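# Shelve the desk flask in the incubator and close it

## Task

Take the flask that sits on the desk and place it in the only free spot on an incubator shelf. It must lie flat on the shelf surface, keep the face that was up on the desk facing up, and not extend beyond the shelf's front edge. Finish with the incubator closed: glass inner door fully shut with its latch rotated to horizontal, and the outer door fully shut. Other flasks may be nudged aside, but each must stay within about a finger's width of its starting spot, lie flat on a shelf, not rest on another flask, and keep its original face up. Any flask touching the floor means failure. Slamming either door, open or shut, means failure. The robot tipping over or finishing tilted means failure.

## Robot and tools

ROBOT. TidyBot++: a 0.54 m long, 0.50 m wide, 0.38 m high mobile base on four powered casters. It carries one seven-joint arm with a two-finger gripper. The shoulder sits 0.12 m ahead of the base centre and 0.68 m above the floor. Folded (the start posture), the hand points down and sticks out up to 0.08 m past the base front, and the elbow reaches up to 1.15 m high. Segments: upper arm 0.42 m, forearm 0.31 m, hand 0.31 m. Cameras: base_camera (pinhole, 644x364) and wrist_camera (fisheye, 644x476, looks where the hand points).

FRAMES. Base frame, in metres: origin on the floor below the base centre, x forward, y left, z up. hand_pose is reported in it as the point between the finger pads. The hand's own z axis runs out along the fingers, and the fingers open along its y axis. The odometry frame is the base frame as it was when the scene began. base_odometry counts wheel turns, so slip looks like travel. Its heading is in rad, -3.142 to 3.142, positive to the left. base_tilt is in degrees, positive when leaning forward or right.

move. Arguments: base, joints, target, speeds, cameras, blocking. Motions in one call start together.
- base: an offset from where the base was last reported, along its axes at that moment. translate_m: metres, forward positive, -2 to 2. strafe_m: metres, left positive, -2 to 2. rotate_rad: radians, counter-clockwise from above positive, -6.3 to 6.3.
- joints: absolute angles in rad, keyed by name. joint_1_rad: any angle; turns the arm about vertical, positive is clockwise from above (opposite to heading). joint_2_rad: -2.249 to 2.249; shoulder, 0 means upper arm vertical, positive leans forward. joint_3_rad: any angle; twists the upper arm. joint_4_rad: -2.579 to 2.579; elbow, 0 straight, negative bends forward when joint_3_rad is 3.14. joint_5_rad: any angle; twists the forearm. joint_6_rad: -2.099 to 2.099; wrist bend. joint_7_rad: any angle; twists the hand, and at 1.57 with the hand down the fingers open left-right. gripper_pos: 0 fully open to 1 fully closed; the pad gap is about 85 x (1 - gripper_pos) mm. Done tolerance is ±0.039 for joints 1 to 4, ±0.095 for joints 5 to 7, ±0.03 for the gripper. Joints with no limit take the short way round; rotate more than half a turn in several steps.
- target: one list of seven numbers [x, y, z, qw, qx, qy, qz], an absolute hand pose in the base frame (metres, then a quaternion). Alongside it, joints may hold only gripper_pos.
- speeds: caps for this call only. translate_m and strafe_m 0.05 to 0.5 m/s; rotate_rad 0.1 to 1.57 rad/s. When translating and strafing together, give the cap under just one key.
- cameras: list drawn from base_camera, wrist_camera, all; [] returns no images.
- blocking: true (default) returns once everything is at rest; false returns in about 0.5 s while motion continues.
A move with no action just reports state and images.

wait: seconds, 0 to 10; returns early if running moves settle. stop: brakes every running motion. zoom_image: camera plus region [x0, y0, x1, y1] in image pixels, at most 504 by 504, from that camera's latest image. finished_scene: scene, the current scene's number; final, the incubator must already be in its finished state.

RESULTS. The move line reads done or the worst status. base_status, joint_status, hand_status can read moving, done, off_target, not_followed, contact_stop, time_out, torque_fault, limit_stop_at_motor_heat. hand_status is done within 10 mm and 2 degrees; most target moves end off_target within about 3 cm. hand_target is where the joints' targets would put the hand. motor_effort is percent of each motor's maximum, with the peak of the last action in brackets. "pictures" lists the image order. "joint command not followed" or "pose unreachable" means a safety check held back the arm. ARM HIT means the arm struck itself or the base. on_its_own lists uncommanded behaviour. A refused call, or an uncommanded stop, cancels the remaining move, wait and finished_scene calls in that reply.

HANDLING TIPS. To fix a target's error, add (wanted position - hand_pose) to the last target's x, y, z. To hold still, resend hand_target, not hand_pose. Held loads make the arm sag; correct the same way, and never command a joint to its own current reading while holding. When a held object lands on a surface, hand_pose stops dropping even if commands keep going lower. The arm does not avoid furniture and keeps pushing if blocked. Out-of-reach poses wander up to 10 s, then time_out. A downward-pointing hand reaches at most about 0.94 m high, only near the base.

AVOID. Dropping things, releasing moving parts, slamming doors, hard hits or shoves, squeezing hard on a flask still resting on something, twisting or fast-swinging a load. Tipping: driving or turning while the arm is caught above about 0.6 m, pushing or pulling a raised hand sideways, or reaching far out from folded. Backing away or retracting the arm rights a slight lean. Torque faults (joint_1 to joint_4 at 104.5 N m, joint_5 to joint_7 at 51.3 N m) freeze the arm for 10 s. Motor heat: MOTOR HOT at 60 °C, an arm stop at 75 °C; holding loads, stretched poses and blocked pushes warm the motors.

Each tool is called after ">>>" as name(argument=value, ...), one argument or row to a line, values as JSON.

## Session

>>> move(
)

Scene clock: 0.00 s.
Motor temperatures (°C): [32 21 24 32 35 36 39]
base_odometry: x=+0.000 y=+0.000 heading=+0.000
base_tilt: forward=+0.1 right=-0.3
base_status: not commanded
joint_positions: joint_1_rad=+0.042 joint_2_rad=-0.342 joint_3_rad=+3.141 joint_4_rad=-2.506 joint_5_rad=-0.027 joint_6_rad=-0.916 joint_7_rad=+1.559 gripper_pos=+0.000
joint_status: not commanded
motor_effort: joint_1_rad=+0 joint_2_rad=-1 joint_3_rad=+0 joint_4_rad=+15 joint_5_rad=+1 joint_6_rad=+1 joint_7_rad=+1
hand_pose: x=+0.2581 y=+0.0022 z=+0.5919 quat_wxyz=(-0.010, +0.999, -0.034, +0.031) (m; base frame)
hand_target: x=+0.2583 y=+0.0022 z=+0.5920 quat_wxyz=(-0.010, +0.999, -0.034, +0.031) (m; base frame)
hand_status: not commanded
pictures: base_camera, wrist_camera

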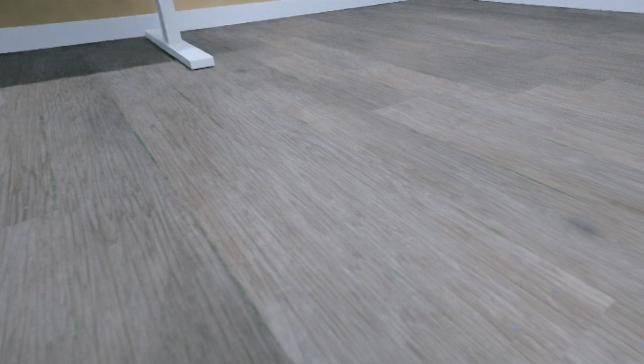

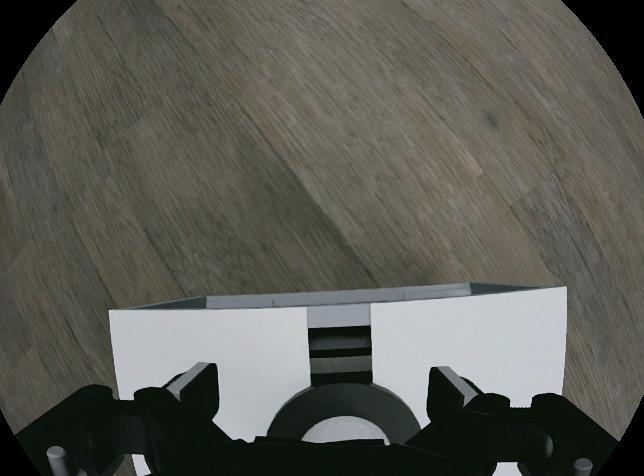

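>>> move(
  joints={"joint_1_rad":0,"joint_2_rad":-0.342,"joint_4_rad":-2.4,"joint_6_rad":0.4},
)

>>> move(
  base={"rotate_rad":1.2},
)

>>> move(
  base={"rotate_rad":-2.4},
)

Scene clock: 8.23 s.
move: done
base_odometry: x=+0.000 y=+0.000 heading=+0.000
base_tilt: forward=+0.0 right=-0.3
joint_positions: joint_1_rad=+0.015 joint_2_rad=-0.342 joint_3_rad=+3.141 joint_4_rad=-2.407 joint_5_rad=-0.027 joint_6_rad=+0.350 joint_7_rad=+1.559 gripper_pos=+0.000
joint_status: all done
motor_effort: joint_1_rad=+0(1) joint_2_rad=-7(8) joint_3_rad=+0(1) joint_4_rad=+20(21) joint_5_rad=+0(1) joint_6_rad=+9(9) joint_7_rad=+0(1)
hand_pose: x=+0.5626 y=-0.0078 z=+0.8846 quat_wxyz=(-0.004, +0.756, -0.022, +0.655) (m; base frame)
pictures: base_camera, wrist_camera

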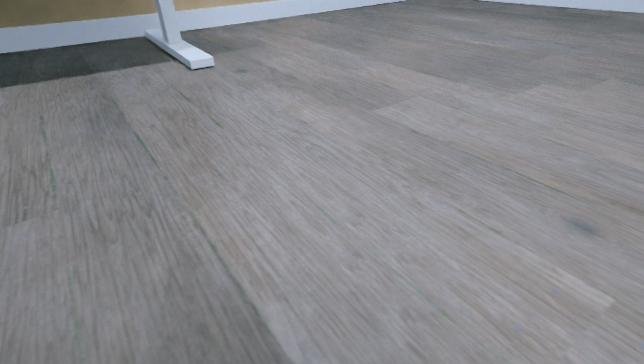

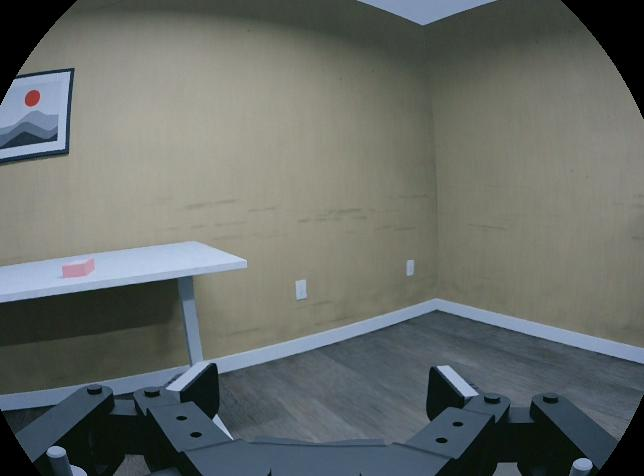

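Scene clock: 10.30 s.
move: done
base_odometry: x=+0.000 y=+0.000 heading=+1.200
base_tilt: forward=+0.0 right=-0.3
base_status: done
joint_positions: joint_1_rad=+0.008 joint_2_rad=-0.342 joint_3_rad=+3.141 joint_4_rad=-2.407 joint_5_rad=-0.027 joint_6_rad=+0.351 joint_7_rad=+1.559 gripper_pos=+0.000
motor_effort: joint_1_rad=+0(2) joint_2_rad=-7(8) joint_3_rad=+0(2) joint_4_rad=+20(20) joint_5_rad=+1(1) joint_6_rad=+9(9) joint_7_rad=+0(1)
hand_pose: x=+0.5627 y=-0.0045 z=+0.8848 quat_wxyz=(-0.006, +0.756, -0.019, +0.655) (m; base frame)
pictures: base_camera, wrist_camera

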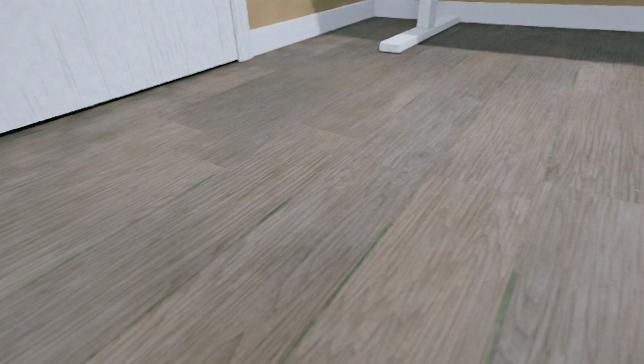

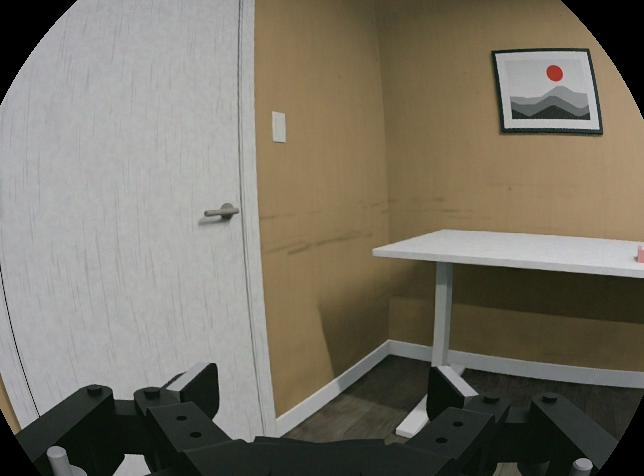

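Scene clock: 13.27 s.
move: done
base_odometry: x=+0.000 y=+0.000 heading=-1.200
base_tilt: forward=+0.1 right=-0.3
base_status: done
joint_positions: joint_1_rad=+0.004 joint_2_rad=-0.342 joint_3_rad=+3.140 joint_4_rad=-2.407 joint_5_rad=-0.027 joint_6_rad=+0.351 joint_7_rad=+1.559 gripper_pos=+0.000
motor_effort: joint_1_rad=+0(2) joint_2_rad=-7(9) joint_3_rad=+0(2) joint_4_rad=+20(21) joint_5_rad=+0(1) joint_6_rad=+9(9) joint_7_rad=+0(1)
hand_pose: x=+0.5627 y=-0.0024 z=+0.8849 quat_wxyz=(-0.008, +0.755, -0.018, +0.655) (m; base frame)
pictures: base_camera, wrist_camera

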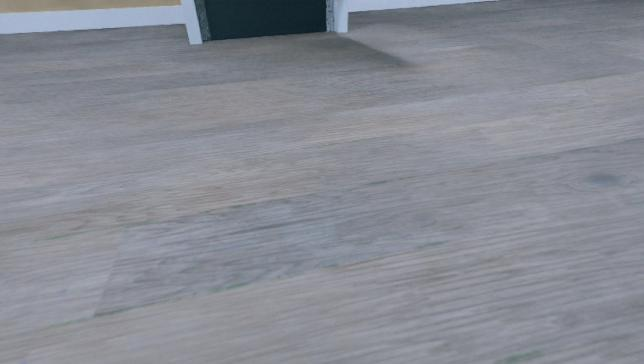

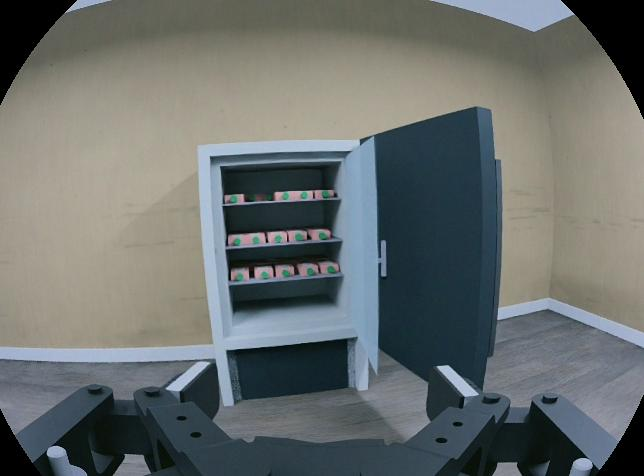

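>>> zoom_image(
  camera="wrist_camera",
  region=[200, 140, 400, 300],
)

>>> zoom_image(
  camera="wrist_camera",
  region=[340, 100, 520, 420],
)

Scaled by 2.520.

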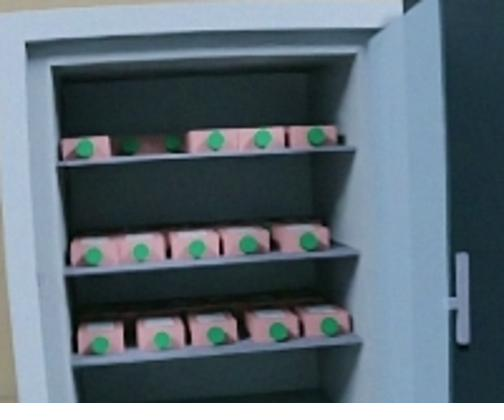

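Scaled by 1.575.

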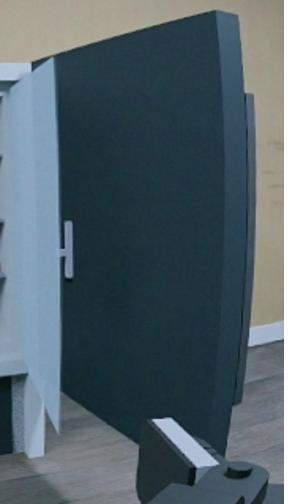

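>>> move(
  base={"rotate_rad":1.7},
)

>>> zoom_image(
  camera="wrist_camera",
  region=[100, 150, 400, 350],
)

Scene clock: 45.90 s.
move: done
base_odometry: x=+0.000 y=+0.000 heading=+0.500
base_tilt: forward=+0.1 right=-0.3
base_status: done
joint_positions: joint_1_rad=+0.003 joint_2_rad=-0.342 joint_3_rad=+3.140 joint_4_rad=-2.407 joint_5_rad=-0.027 joint_6_rad=+0.351 joint_7_rad=+1.559 gripper_pos=+0.000
motor_effort: joint_1_rad=+0(2) joint_2_rad=-7(8) joint_3_rad=+0(2) joint_4_rad=+20(21) joint_5_rad=+0(1) joint_6_rad=+9(9) joint_7_rad=+0(1)
hand_pose: x=+0.5627 y=-0.0022 z=+0.8849 quat_wxyz=(-0.008, +0.755, -0.017, +0.655) (m; base frame)
pictures: base_camera, wrist_camera

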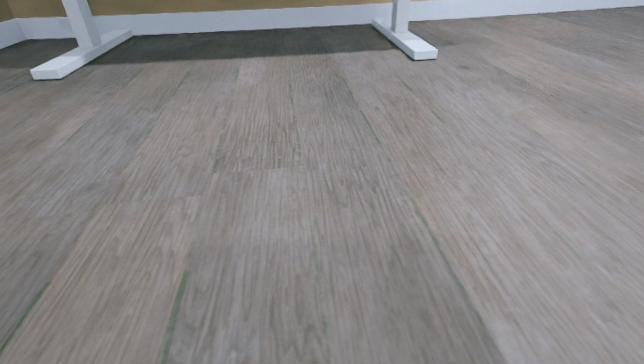

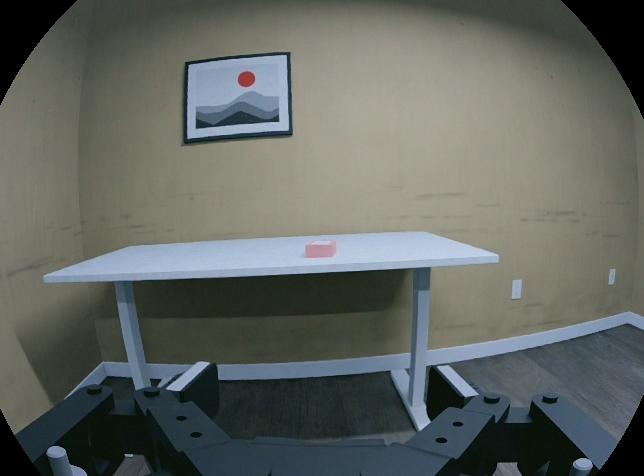

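Scaled by 1.680.

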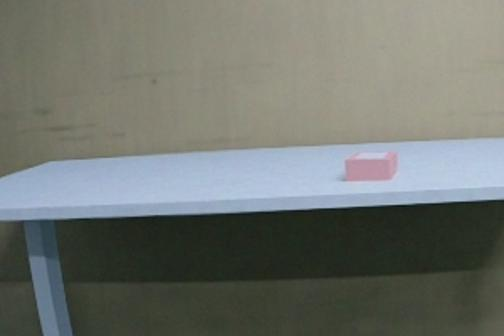

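>>> move(
  base={"translate_m":0.7},
)

>>> zoom_image(
  camera="wrist_camera",
  region=[200, 200, 450, 400],
)

Scene clock: 71.60 s.
move: done
base_odometry: x=+0.615 y=+0.335 heading=+0.500
base_tilt: forward=+0.1 right=-0.4
base_status: done
joint_positions: joint_1_rad=+0.003 joint_2_rad=-0.341 joint_3_rad=+3.140 joint_4_rad=-2.407 joint_5_rad=-0.027 joint_6_rad=+0.354 joint_7_rad=+1.559 gripper_pos=+0.000
motor_effort: joint_1_rad=+0(2) joint_2_rad=-7(10) joint_3_rad=+0(1) joint_4_rad=+20(21) joint_5_rad=+0(1) joint_6_rad=+9(9) joint_7_rad=+1(1)
hand_pose: x=+0.5630 y=-0.0022 z=+0.8853 quat_wxyz=(-0.008, +0.755, -0.017, +0.656) (m; base frame)
pictures: base_camera, wrist_camera

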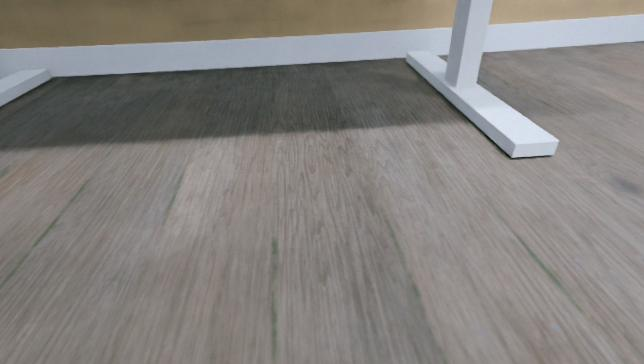

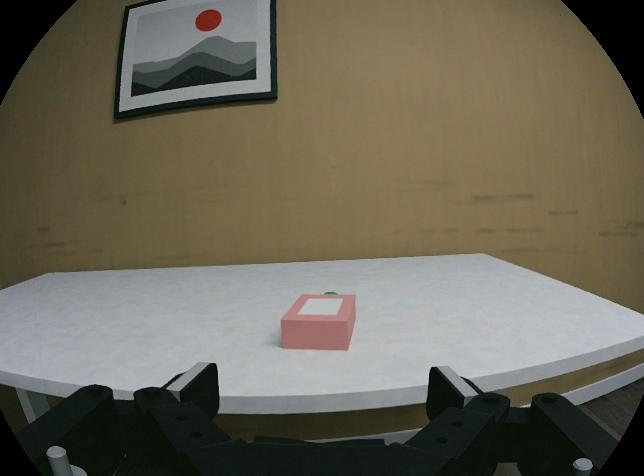

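Scaled by 2.016.

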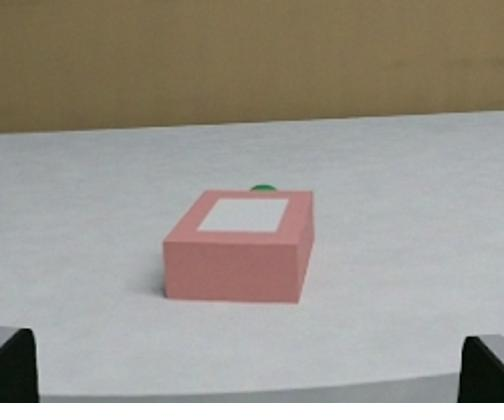

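>>> move(
  base={"translate_m":-0.1,"strafe_m":0.12,"rotate_rad":-0.14},
)

>>> move(
  target=[0.53, 0, 0.87, 0, 0.793, 0, 0.609],
)

>>> zoom_image(
  camera="wrist_camera",
  region=[170, 150, 480, 400],
)

Scene clock: 117.33 s.
move: done
base_odometry: x=+0.469 y=+0.393 heading=+0.360
base_tilt: forward=+0.1 right=-0.3
base_status: done
joint_positions: joint_1_rad=+0.003 joint_2_rad=-0.343 joint_3_rad=+3.141 joint_4_rad=-2.407 joint_5_rad=-0.027 joint_6_rad=+0.354 joint_7_rad=+1.559 gripper_pos=+0.000
motor_effort: joint_1_rad=+0(2) joint_2_rad=-7(10) joint_3_rad=-1(2) joint_4_rad=+20(21) joint_5_rad=+0(1) joint_6_rad=+9(9) joint_7_rad=+1(1)
hand_pose: x=+0.5626 y=-0.0024 z=+0.8863 quat_wxyz=(-0.008, +0.754, -0.018, +0.656) (m; base frame)
pictures: base_camera, wrist_camera

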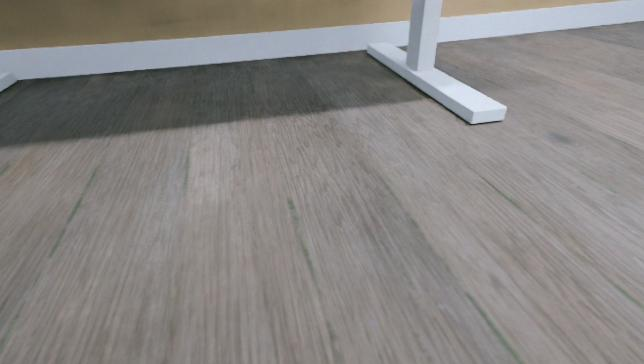

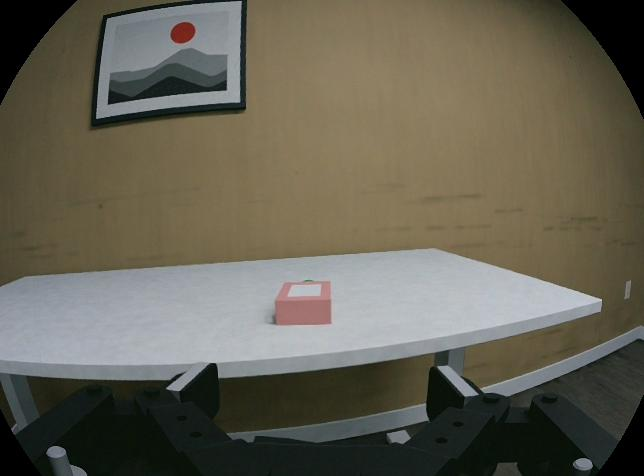

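Scene clock: 118.30 s.
move: off_target
base_odometry: x=+0.469 y=+0.393 heading=+0.360
base_tilt: forward=+0.1 right=-0.3
joint_positions: joint_1_rad=+0.003 joint_2_rad=-0.442 joint_3_rad=+3.141 joint_4_rad=-2.399 joint_5_rad=-0.027 joint_6_rad=+0.145 joint_7_rad=+1.559 gripper_pos=+0.000
motor_effort: joint_1_rad=+0(1) joint_2_rad=-4(9) joint_3_rad=-1(1) joint_4_rad=+21(21) joint_5_rad=+0(1) joint_6_rad=+9(9) joint_7_rad=+1(1)
hand_pose: x=+0.5325 y=-0.0007 z=+0.8692 quat_wxyz=(-0.009, +0.787, -0.017, +0.617) (m; base frame)
hand_target: x=+0.5300 y=+0.0000 z=+0.8700 quat_wxyz=(+0.000, +0.793, +0.000, +0.609) (m; base frame)
hand_status: off_target (0.003 m and 2.5 deg from the pose sent, 0.037 m and 7.4 deg at the start)
pictures: base_camera, wrist_camera

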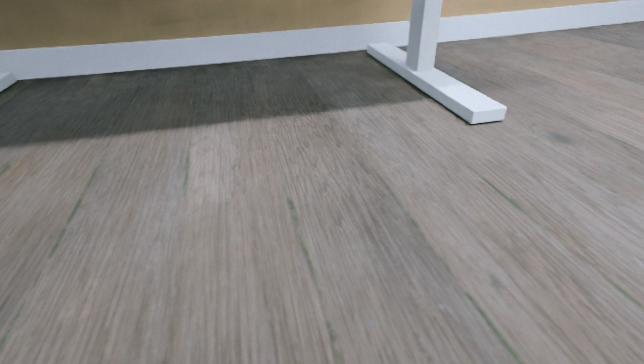

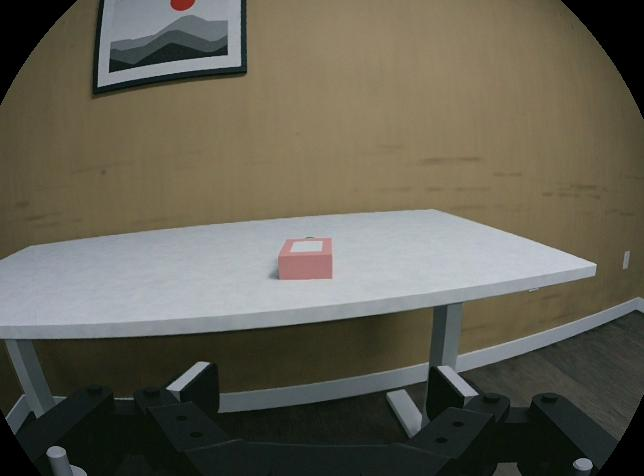

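Scaled by 1.626.

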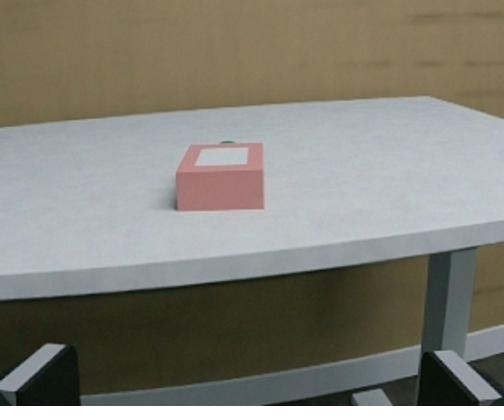

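>>> move(
  target=[0.53, 0, 0.83, 0, 0.806, 0, 0.592],
  base={"translate_m":0.22,"strafe_m":0.05,"rotate_rad":-0.04},
)

>>> zoom_image(
  camera="wrist_camera",
  region=[170, 150, 480, 420],
)

Scene clock: 144.03 s.
move: off_target
base_odometry: x=+0.657 y=+0.517 heading=+0.320
base_tilt: forward=+0.0 right=-0.3
base_status: done
joint_positions: joint_1_rad=+0.003 joint_2_rad=-0.405 joint_3_rad=+3.144 joint_4_rad=-2.455 joint_5_rad=-0.027 joint_6_rad=+0.158 joint_7_rad=+1.559 gripper_pos=+0.000
motor_effort: joint_1_rad=+0(1) joint_2_rad=-5(7) joint_3_rad=+0(2) joint_4_rad=+20(22) joint_5_rad=+0(1) joint_6_rad=+9(10) joint_7_rad=+1(1)
hand_pose: x=+0.5274 y=-0.0019 z=+0.8251 quat_wxyz=(-0.008, +0.811, -0.019, +0.585) (m; base frame)
hand_target: x=+0.5300 y=+0.0000 z=+0.8300 quat_wxyz=(+0.000, +0.806, +0.000, +0.592) (m; base frame)
hand_status: off_target (0.006 m and 2.6 deg from the pose sent, 0.039 m and 4.2 deg at the start)
pictures: base_camera, wrist_camera

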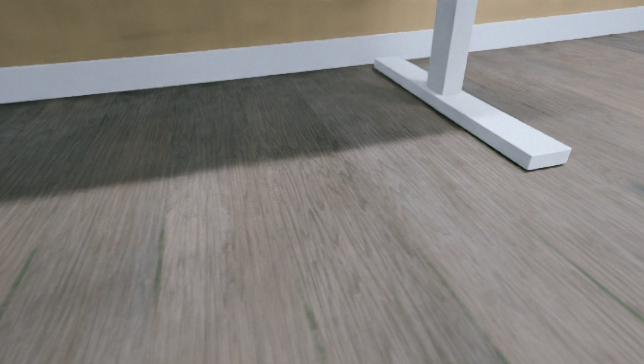

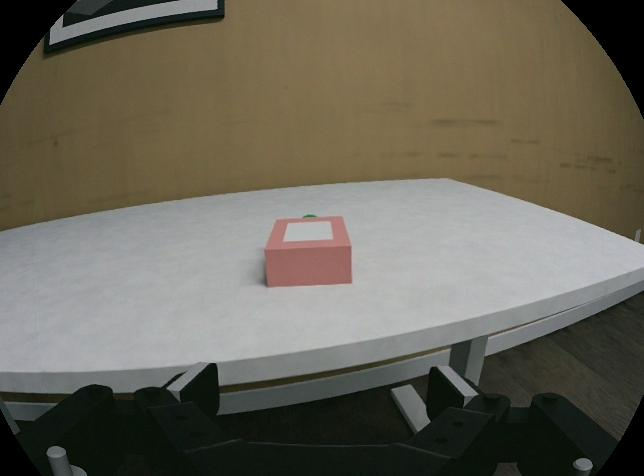

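Scaled by 1.626.

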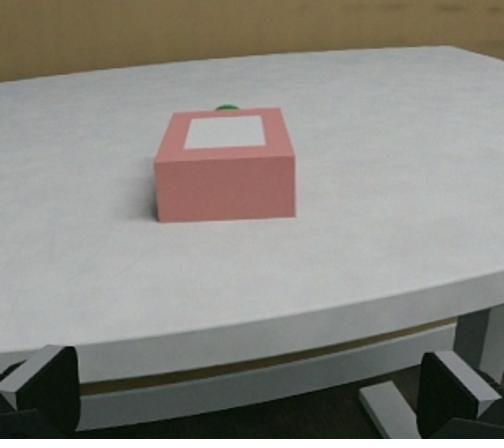

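>>> move(
  base={"translate_m":0.1},
  speeds={"translate_m":0.15},
)

>>> zoom_image(
  camera="wrist_camera",
  region=[170, 180, 480, 450],
)

Scene clock: 166.67 s.
move: done
base_odometry: x=+0.752 y=+0.549 heading=+0.320
base_tilt: forward=+0.1 right=-0.4
base_status: done
joint_positions: joint_1_rad=+0.003 joint_2_rad=-0.403 joint_3_rad=+3.144 joint_4_rad=-2.455 joint_5_rad=-0.027 joint_6_rad=+0.158 joint_7_rad=+1.559 gripper_pos=+0.000
motor_effort: joint_1_rad=-1(1) joint_2_rad=-5(7) joint_3_rad=+0(1) joint_4_rad=+20(21) joint_5_rad=+0(1) joint_6_rad=+8(9) joint_7_rad=+0(1)
hand_pose: x=+0.5278 y=-0.0019 z=+0.8241 quat_wxyz=(-0.008, +0.812, -0.019, +0.584) (m; base frame)
pictures: base_camera, wrist_camera

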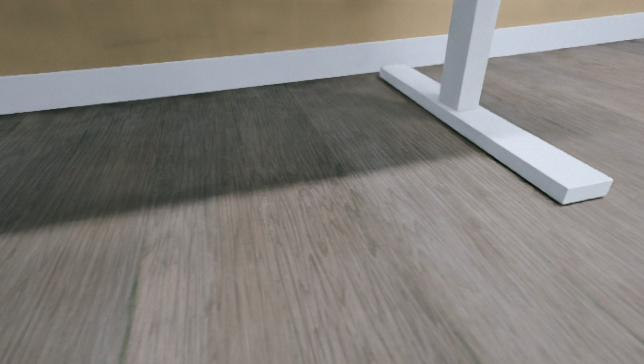

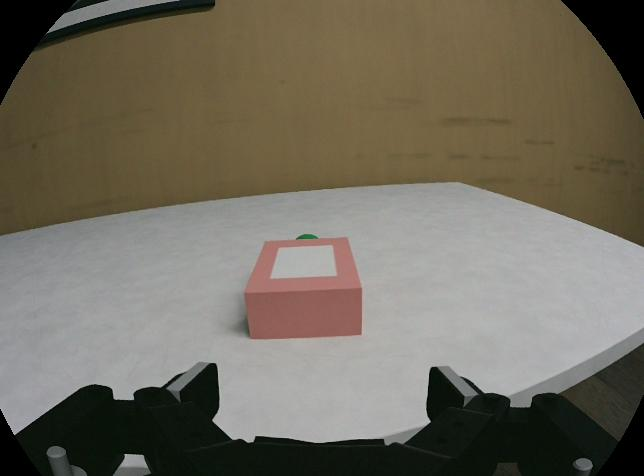

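Scaled by 1.626.

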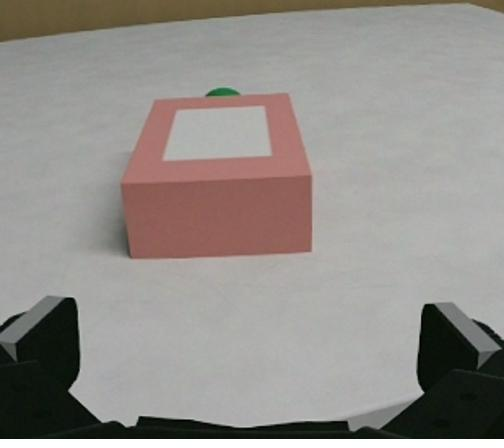

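>>> move(
  base={"translate_m":0.085,"strafe_m":0.015},
  speeds={"translate_m":0.1},
)

>>> zoom_image(
  camera="wrist_camera",
  region=[170, 220, 480, 470],
)

Scene clock: 200.13 s.
move: done
base_odometry: x=+0.829 y=+0.590 heading=+0.320
base_tilt: forward=+0.0 right=-0.3
base_status: done
joint_positions: joint_1_rad=+0.003 joint_2_rad=-0.401 joint_3_rad=+3.144 joint_4_rad=-2.456 joint_5_rad=-0.027 joint_6_rad=+0.158 joint_7_rad=+1.559 gripper_pos=+0.000
motor_effort: joint_1_rad=+0(1) joint_2_rad=-5(8) joint_3_rad=+0(1) joint_4_rad=+20(21) joint_5_rad=+0(1) joint_6_rad=+9(9) joint_7_rad=+1(1)
hand_pose: x=+0.5279 y=-0.0019 z=+0.8236 quat_wxyz=(-0.008, +0.812, -0.019, +0.583) (m; base frame)
pictures: base_camera, wrist_camera

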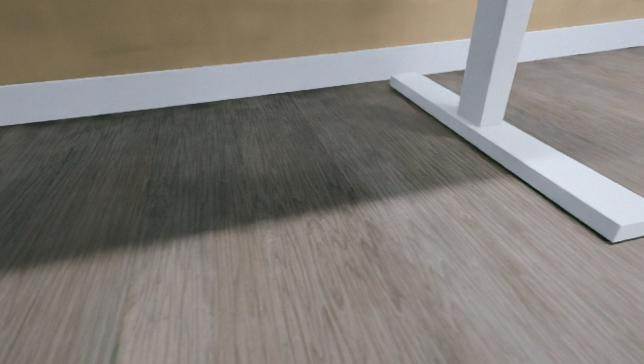

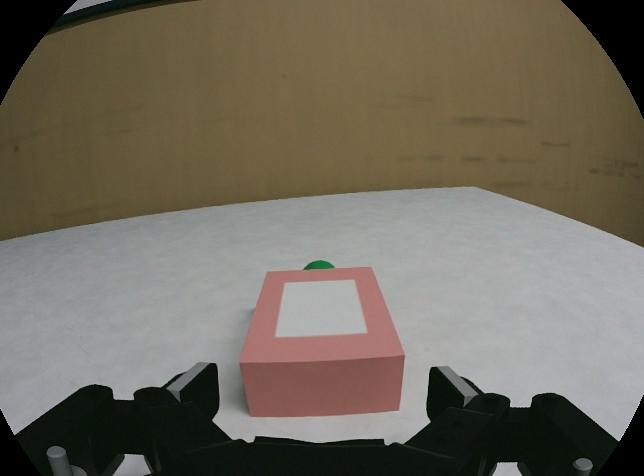

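Scaled by 1.626.

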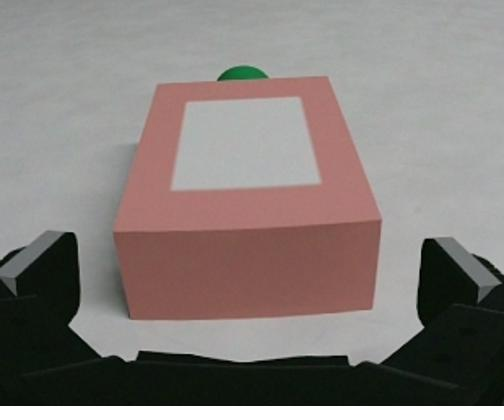

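>>> move(
  base={"translate_m":0.04},
  speeds={"translate_m":0.05},
)

>>> zoom_image(
  camera="wrist_camera",
  region=[170, 220, 480, 470],
)

Scene clock: 231.40 s.
move: done
base_odometry: x=+0.867 y=+0.603 heading=+0.320
base_tilt: forward=+0.1 right=-0.4
base_status: done
joint_positions: joint_1_rad=+0.003 joint_2_rad=-0.401 joint_3_rad=+3.144 joint_4_rad=-2.456 joint_5_rad=-0.027 joint_6_rad=+0.158 joint_7_rad=+1.559 gripper_pos=+0.000
motor_effort: joint_1_rad=-1(1) joint_2_rad=-5(8) joint_3_rad=+0(1) joint_4_rad=+20(21) joint_5_rad=+0(1) joint_6_rad=+9(9) joint_7_rad=+0(1)
hand_pose: x=+0.5280 y=-0.0019 z=+0.8235 quat_wxyz=(-0.008, +0.812, -0.019, +0.583) (m; base frame)
pictures: base_camera, wrist_camera

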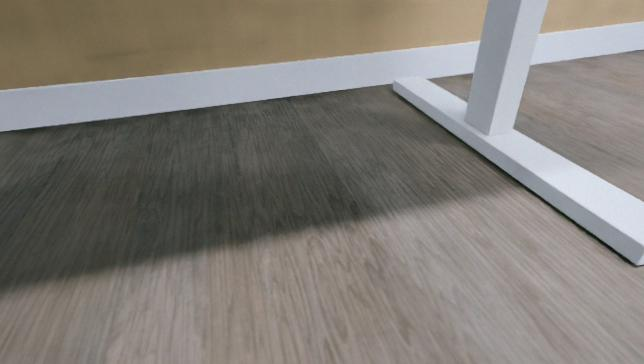

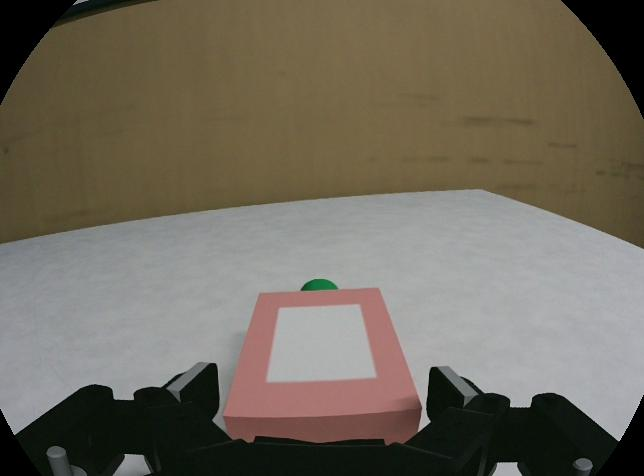

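Scaled by 1.626.

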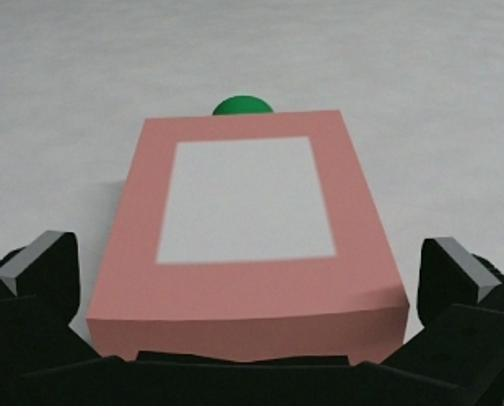

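>>> move(
  base={"translate_m":0.03},
  speeds={"translate_m":0.05},
)

>>> zoom_image(
  camera="wrist_camera",
  region=[170, 220, 480, 470],
)

Scene clock: 238.20 s.
move: done
base_odometry: x=+0.895 y=+0.612 heading=+0.320
base_tilt: forward=+0.0 right=-0.3
base_status: done
joint_positions: joint_1_rad=+0.003 joint_2_rad=-0.401 joint_3_rad=+3.144 joint_4_rad=-2.456 joint_5_rad=-0.027 joint_6_rad=+0.158 joint_7_rad=+1.559 gripper_pos=+0.000
motor_effort: joint_1_rad=-1(1) joint_2_rad=-5(8) joint_3_rad=+0(1) joint_4_rad=+20(21) joint_5_rad=+0(1) joint_6_rad=+9(9) joint_7_rad=+1(1)
hand_pose: x=+0.5280 y=-0.0019 z=+0.8234 quat_wxyz=(-0.008, +0.812, -0.019, +0.583) (m; base frame)
pictures: base_camera, wrist_camera

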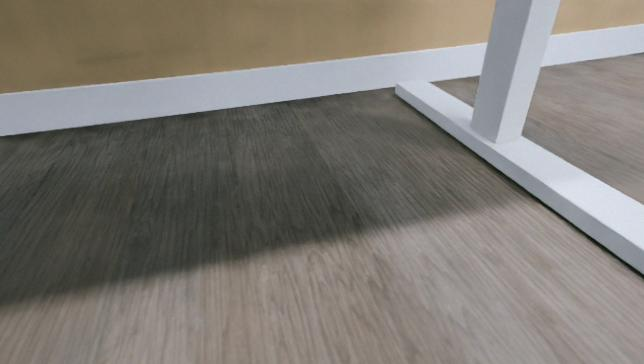

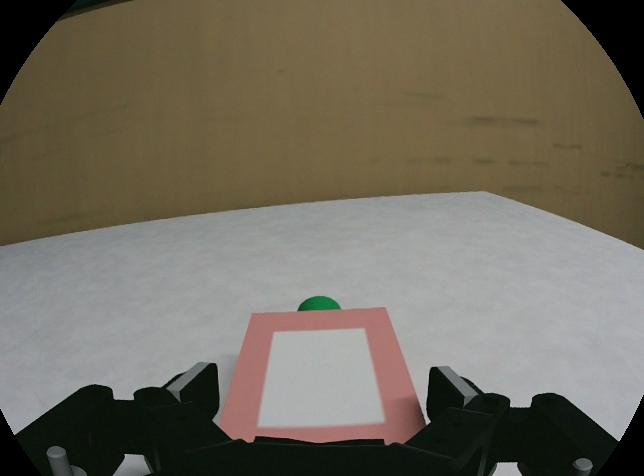

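Scaled by 1.626.

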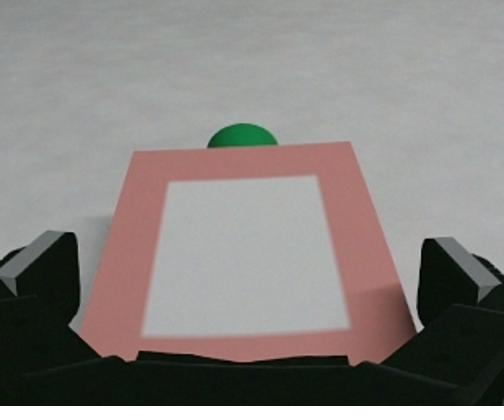

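>>> move(
  target=[0.53, 0, 0.815, 0, 0.806, 0, 0.592],
)

>>> move(
  base={"translate_m":0.025},
  speeds={"translate_m":0.05},
)

>>> zoom_image(
  camera="wrist_camera",
  region=[170, 220, 480, 470],
)

Scene clock: 251.17 s.
move: off_target
base_odometry: x=+0.895 y=+0.612 heading=+0.320
base_tilt: forward=+0.0 right=-0.4
joint_positions: joint_1_rad=+0.003 joint_2_rad=-0.385 joint_3_rad=+3.144 joint_4_rad=-2.491 joint_5_rad=-0.027 joint_6_rad=+0.213 joint_7_rad=+1.559 gripper_pos=+0.000
motor_effort: joint_1_rad=+0(1) joint_2_rad=-5(6) joint_3_rad=+0(2) joint_4_rad=+20(21) joint_5_rad=+0(1) joint_6_rad=+9(9) joint_7_rad=+0(1)
hand_pose: x=+0.5268 y=-0.0023 z=+0.8128 quat_wxyz=(-0.008, +0.811, -0.019, +0.584) (m; base frame)
hand_target: x=+0.5300 y=+0.0000 z=+0.8150 quat_wxyz=(+0.000, +0.806, +0.000, +0.592) (m; base frame)
hand_status: off_target (0.005 m and 2.6 deg from the pose sent, 0.009 m and 2.7 deg at the start)
pictures: base_camera, wrist_camera

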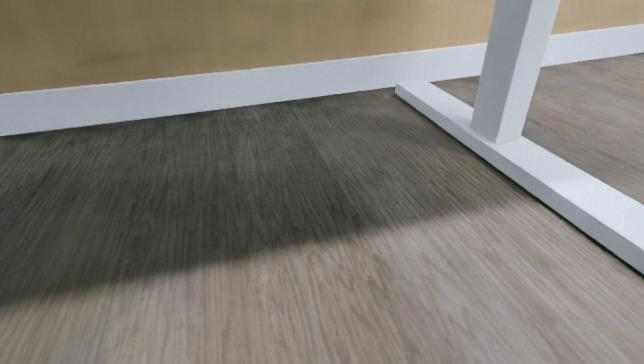

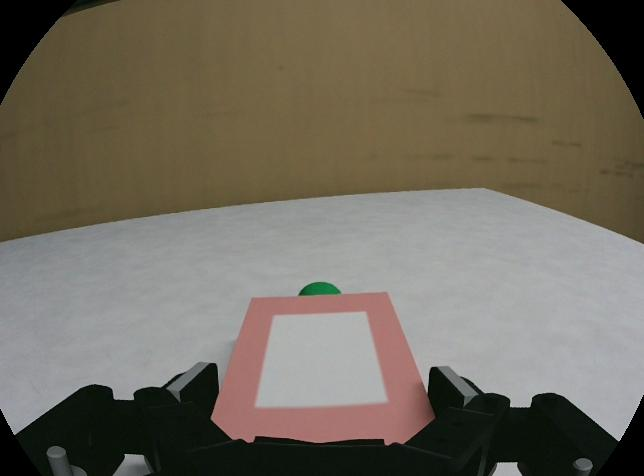

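Scene clock: 252.13 s.
move: done
base_odometry: x=+0.919 y=+0.620 heading=+0.321
base_tilt: forward=+0.1 right=-0.3
base_status: done
joint_positions: joint_1_rad=+0.003 joint_2_rad=-0.381 joint_3_rad=+3.144 joint_4_rad=-2.491 joint_5_rad=-0.027 joint_6_rad=+0.213 joint_7_rad=+1.559 gripper_pos=+0.000
motor_effort: joint_1_rad=+0(1) joint_2_rad=-5(7) joint_3_rad=+0(1) joint_4_rad=+19(20) joint_5_rad=+0(1) joint_6_rad=+9(9) joint_7_rad=+0(1)
hand_pose: x=+0.5272 y=-0.0023 z=+0.8113 quat_wxyz=(-0.008, +0.812, -0.019, +0.583) (m; base frame)
pictures: base_camera, wrist_camera

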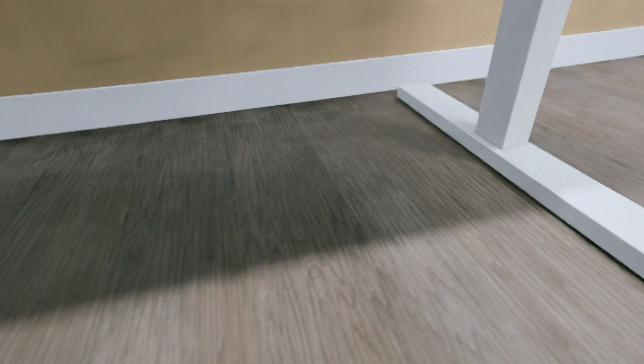

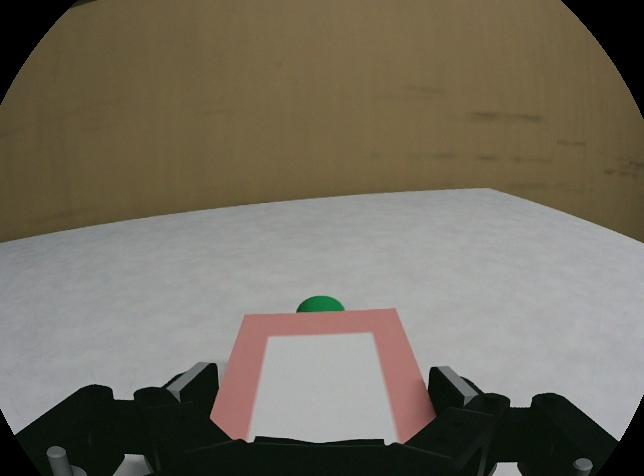

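Scaled by 1.626.

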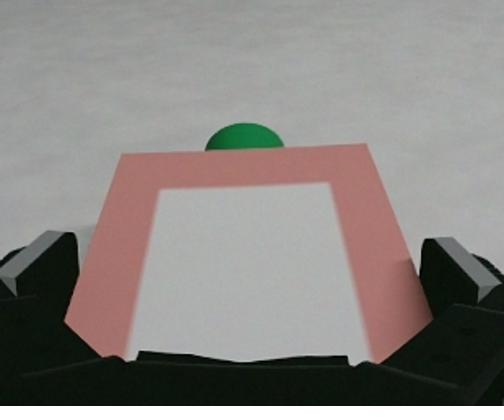

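>>> move(
  joints={"gripper_pos":0.2},
)

>>> zoom_image(
  camera="wrist_camera",
  region=[170, 220, 480, 470],
)

Scene clock: 260.47 s.
move: off_target
base_odometry: x=+0.919 y=+0.620 heading=+0.321
base_tilt: forward=+0.0 right=-0.3
joint_positions: joint_1_rad=+0.003 joint_2_rad=-0.381 joint_3_rad=+3.144 joint_4_rad=-2.491 joint_5_rad=-0.027 joint_6_rad=+0.215 joint_7_rad=+1.559 gripper_pos=+0.058
joint_status: gripper_pos off_target (ended at +0.058, target +0.200)
motor_effort: joint_1_rad=+0(1) joint_2_rad=-5(5) joint_3_rad=-1(1) joint_4_rad=+18(20) joint_5_rad=+0(1) joint_6_rad=+8(9) joint_7_rad=+1(1)
hand_pose: x=+0.5274 y=-0.0024 z=+0.8120 quat_wxyz=(-0.008, +0.812, -0.019, +0.584) (m; base frame)
pictures: base_camera, wrist_camera

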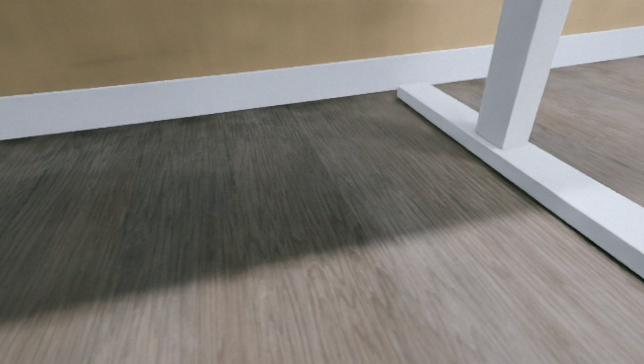

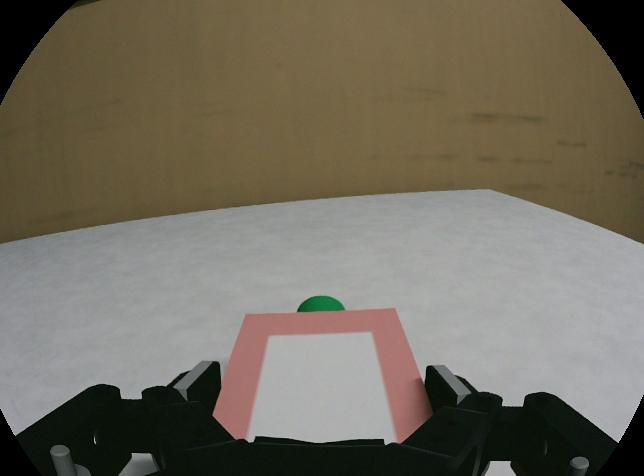

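Scaled by 1.626.

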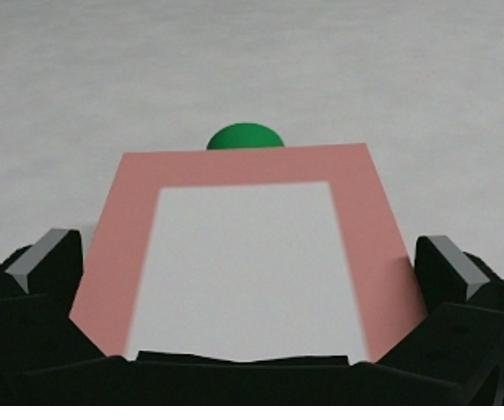

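>>> move(
  target=[0.53, 0, 0.84, 0, 0.806, 0, 0.592],
)

>>> zoom_image(
  camera="wrist_camera",
  region=[170, 220, 480, 470],
)

Scene clock: 264.97 s.
move: off_target
base_odometry: x=+0.919 y=+0.620 heading=+0.321
base_tilt: forward=+0.0 right=-0.2
joint_positions: joint_1_rad=+0.003 joint_2_rad=-0.400 joint_3_rad=+3.144 joint_4_rad=-2.445 joint_5_rad=-0.027 joint_6_rad=+0.157 joint_7_rad=+1.559 gripper_pos=+0.058
motor_effort: joint_1_rad=+0(2) joint_2_rad=-6(7) joint_3_rad=+0(1) joint_4_rad=+21(22) joint_5_rad=+0(1) joint_6_rad=+9(10) joint_7_rad=+0(1)
hand_pose: x=+0.5306 y=-0.0019 z=+0.8285 quat_wxyz=(-0.009, +0.810, -0.019, +0.586) (m; base frame)
hand_target: x=+0.5300 y=+0.0000 z=+0.8400 quat_wxyz=(+0.000, +0.806, +0.000, +0.592) (m; base frame)
hand_status: off_target (0.012 m and 2.5 deg from the pose sent, 0.028 m and 2.6 deg at the start)
pictures: base_camera, wrist_camera

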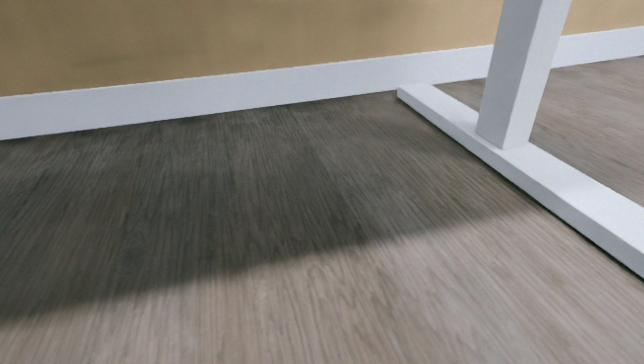

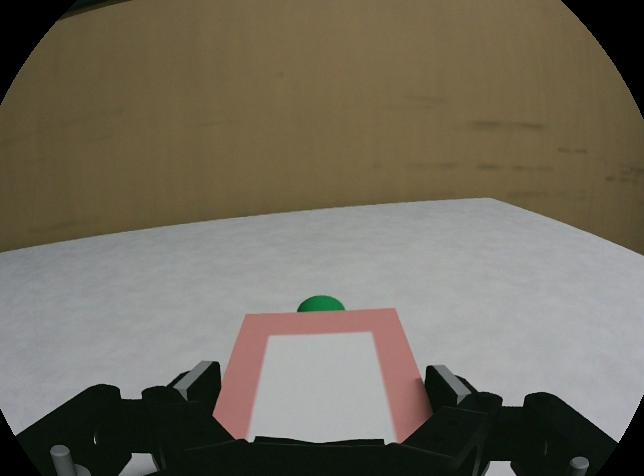

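Scaled by 1.626.

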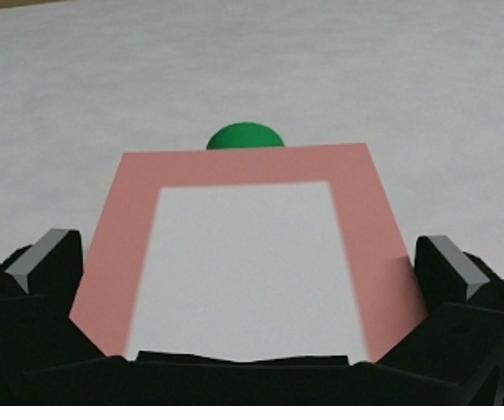

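>>> move(
  joints={"gripper_pos":0.3},
  base={"translate_m":-0.6},
  speeds={"translate_m":0.3},
)

>>> move(
  target=[0.53, 0, 0.88, 0, 0.806, 0, 0.592],
  base={"rotate_rad":-1.254},
  speeds={"rotate_rad":0.5},
)

Scene clock: 287.80 s.
move: off_target
base_odometry: x=+0.349 y=+0.431 heading=+0.321
base_tilt: forward=+0.0 right=-0.3
base_status: done
joint_positions: joint_1_rad=+0.002 joint_2_rad=-0.408 joint_3_rad=+3.144 joint_4_rad=-2.444 joint_5_rad=-0.027 joint_6_rad=+0.157 joint_7_rad=+1.559 gripper_pos=+0.058
joint_status: gripper_pos off_target (ended at +0.058, target +0.300)
motor_effort: joint_1_rad=-1(1) joint_2_rad=-5(8) joint_3_rad=+0(1) joint_4_rad=+21(22) joint_5_rad=+0(1) joint_6_rad=+9(10) joint_7_rad=+0(1)
hand_pose: x=+0.5295 y=-0.0020 z=+0.8326 quat_wxyz=(-0.009, +0.807, -0.019, +0.590) (m; base frame)
pictures: base_camera, wrist_camera

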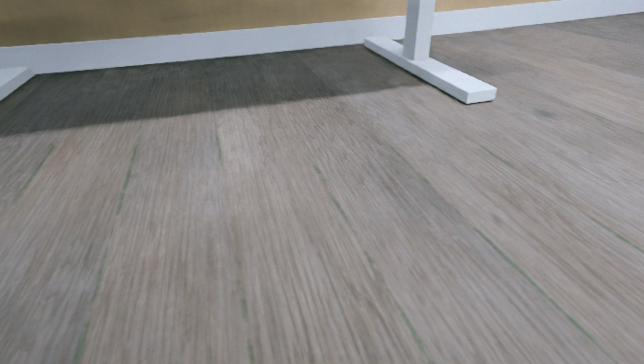

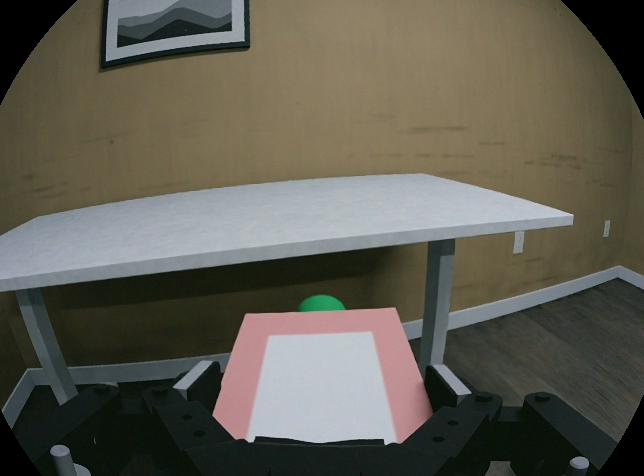

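Scene clock: 290.93 s.
move: off_target
base_odometry: x=+0.349 y=+0.431 heading=-0.933
base_tilt: forward=+0.0 right=-0.3
base_status: done
joint_positions: joint_1_rad=+0.001 joint_2_rad=-0.448 joint_3_rad=+3.144 joint_4_rad=-2.327 joint_5_rad=-0.027 joint_6_rad=+0.018 joint_7_rad=+1.559 gripper_pos=+0.058
motor_effort: joint_1_rad=+0(2) joint_2_rad=-5(7) joint_3_rad=+0(2) joint_4_rad=+22(23) joint_5_rad=+0(1) joint_6_rad=+10(10) joint_7_rad=+0(1)
hand_pose: x=+0.5347 y=-0.0005 z=+0.8765 quat_wxyz=(-0.011, +0.802, -0.017, +0.597) (m; base frame)
hand_target: x=+0.5300 y=+0.0000 z=+0.8800 quat_wxyz=(+0.000, +0.806, +0.000, +0.592) (m; base frame)
hand_status: off_target (0.006 m and 2.4 deg from the pose sent, 0.047 m and 2.4 deg at the start)
pictures: base_camera, wrist_camera

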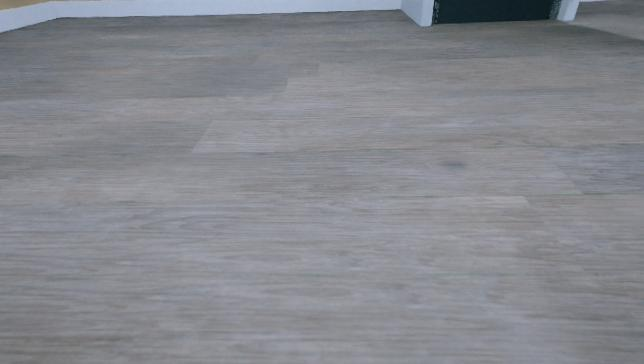

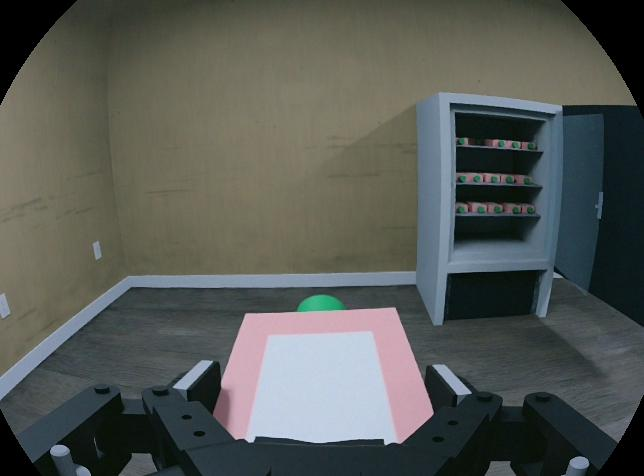

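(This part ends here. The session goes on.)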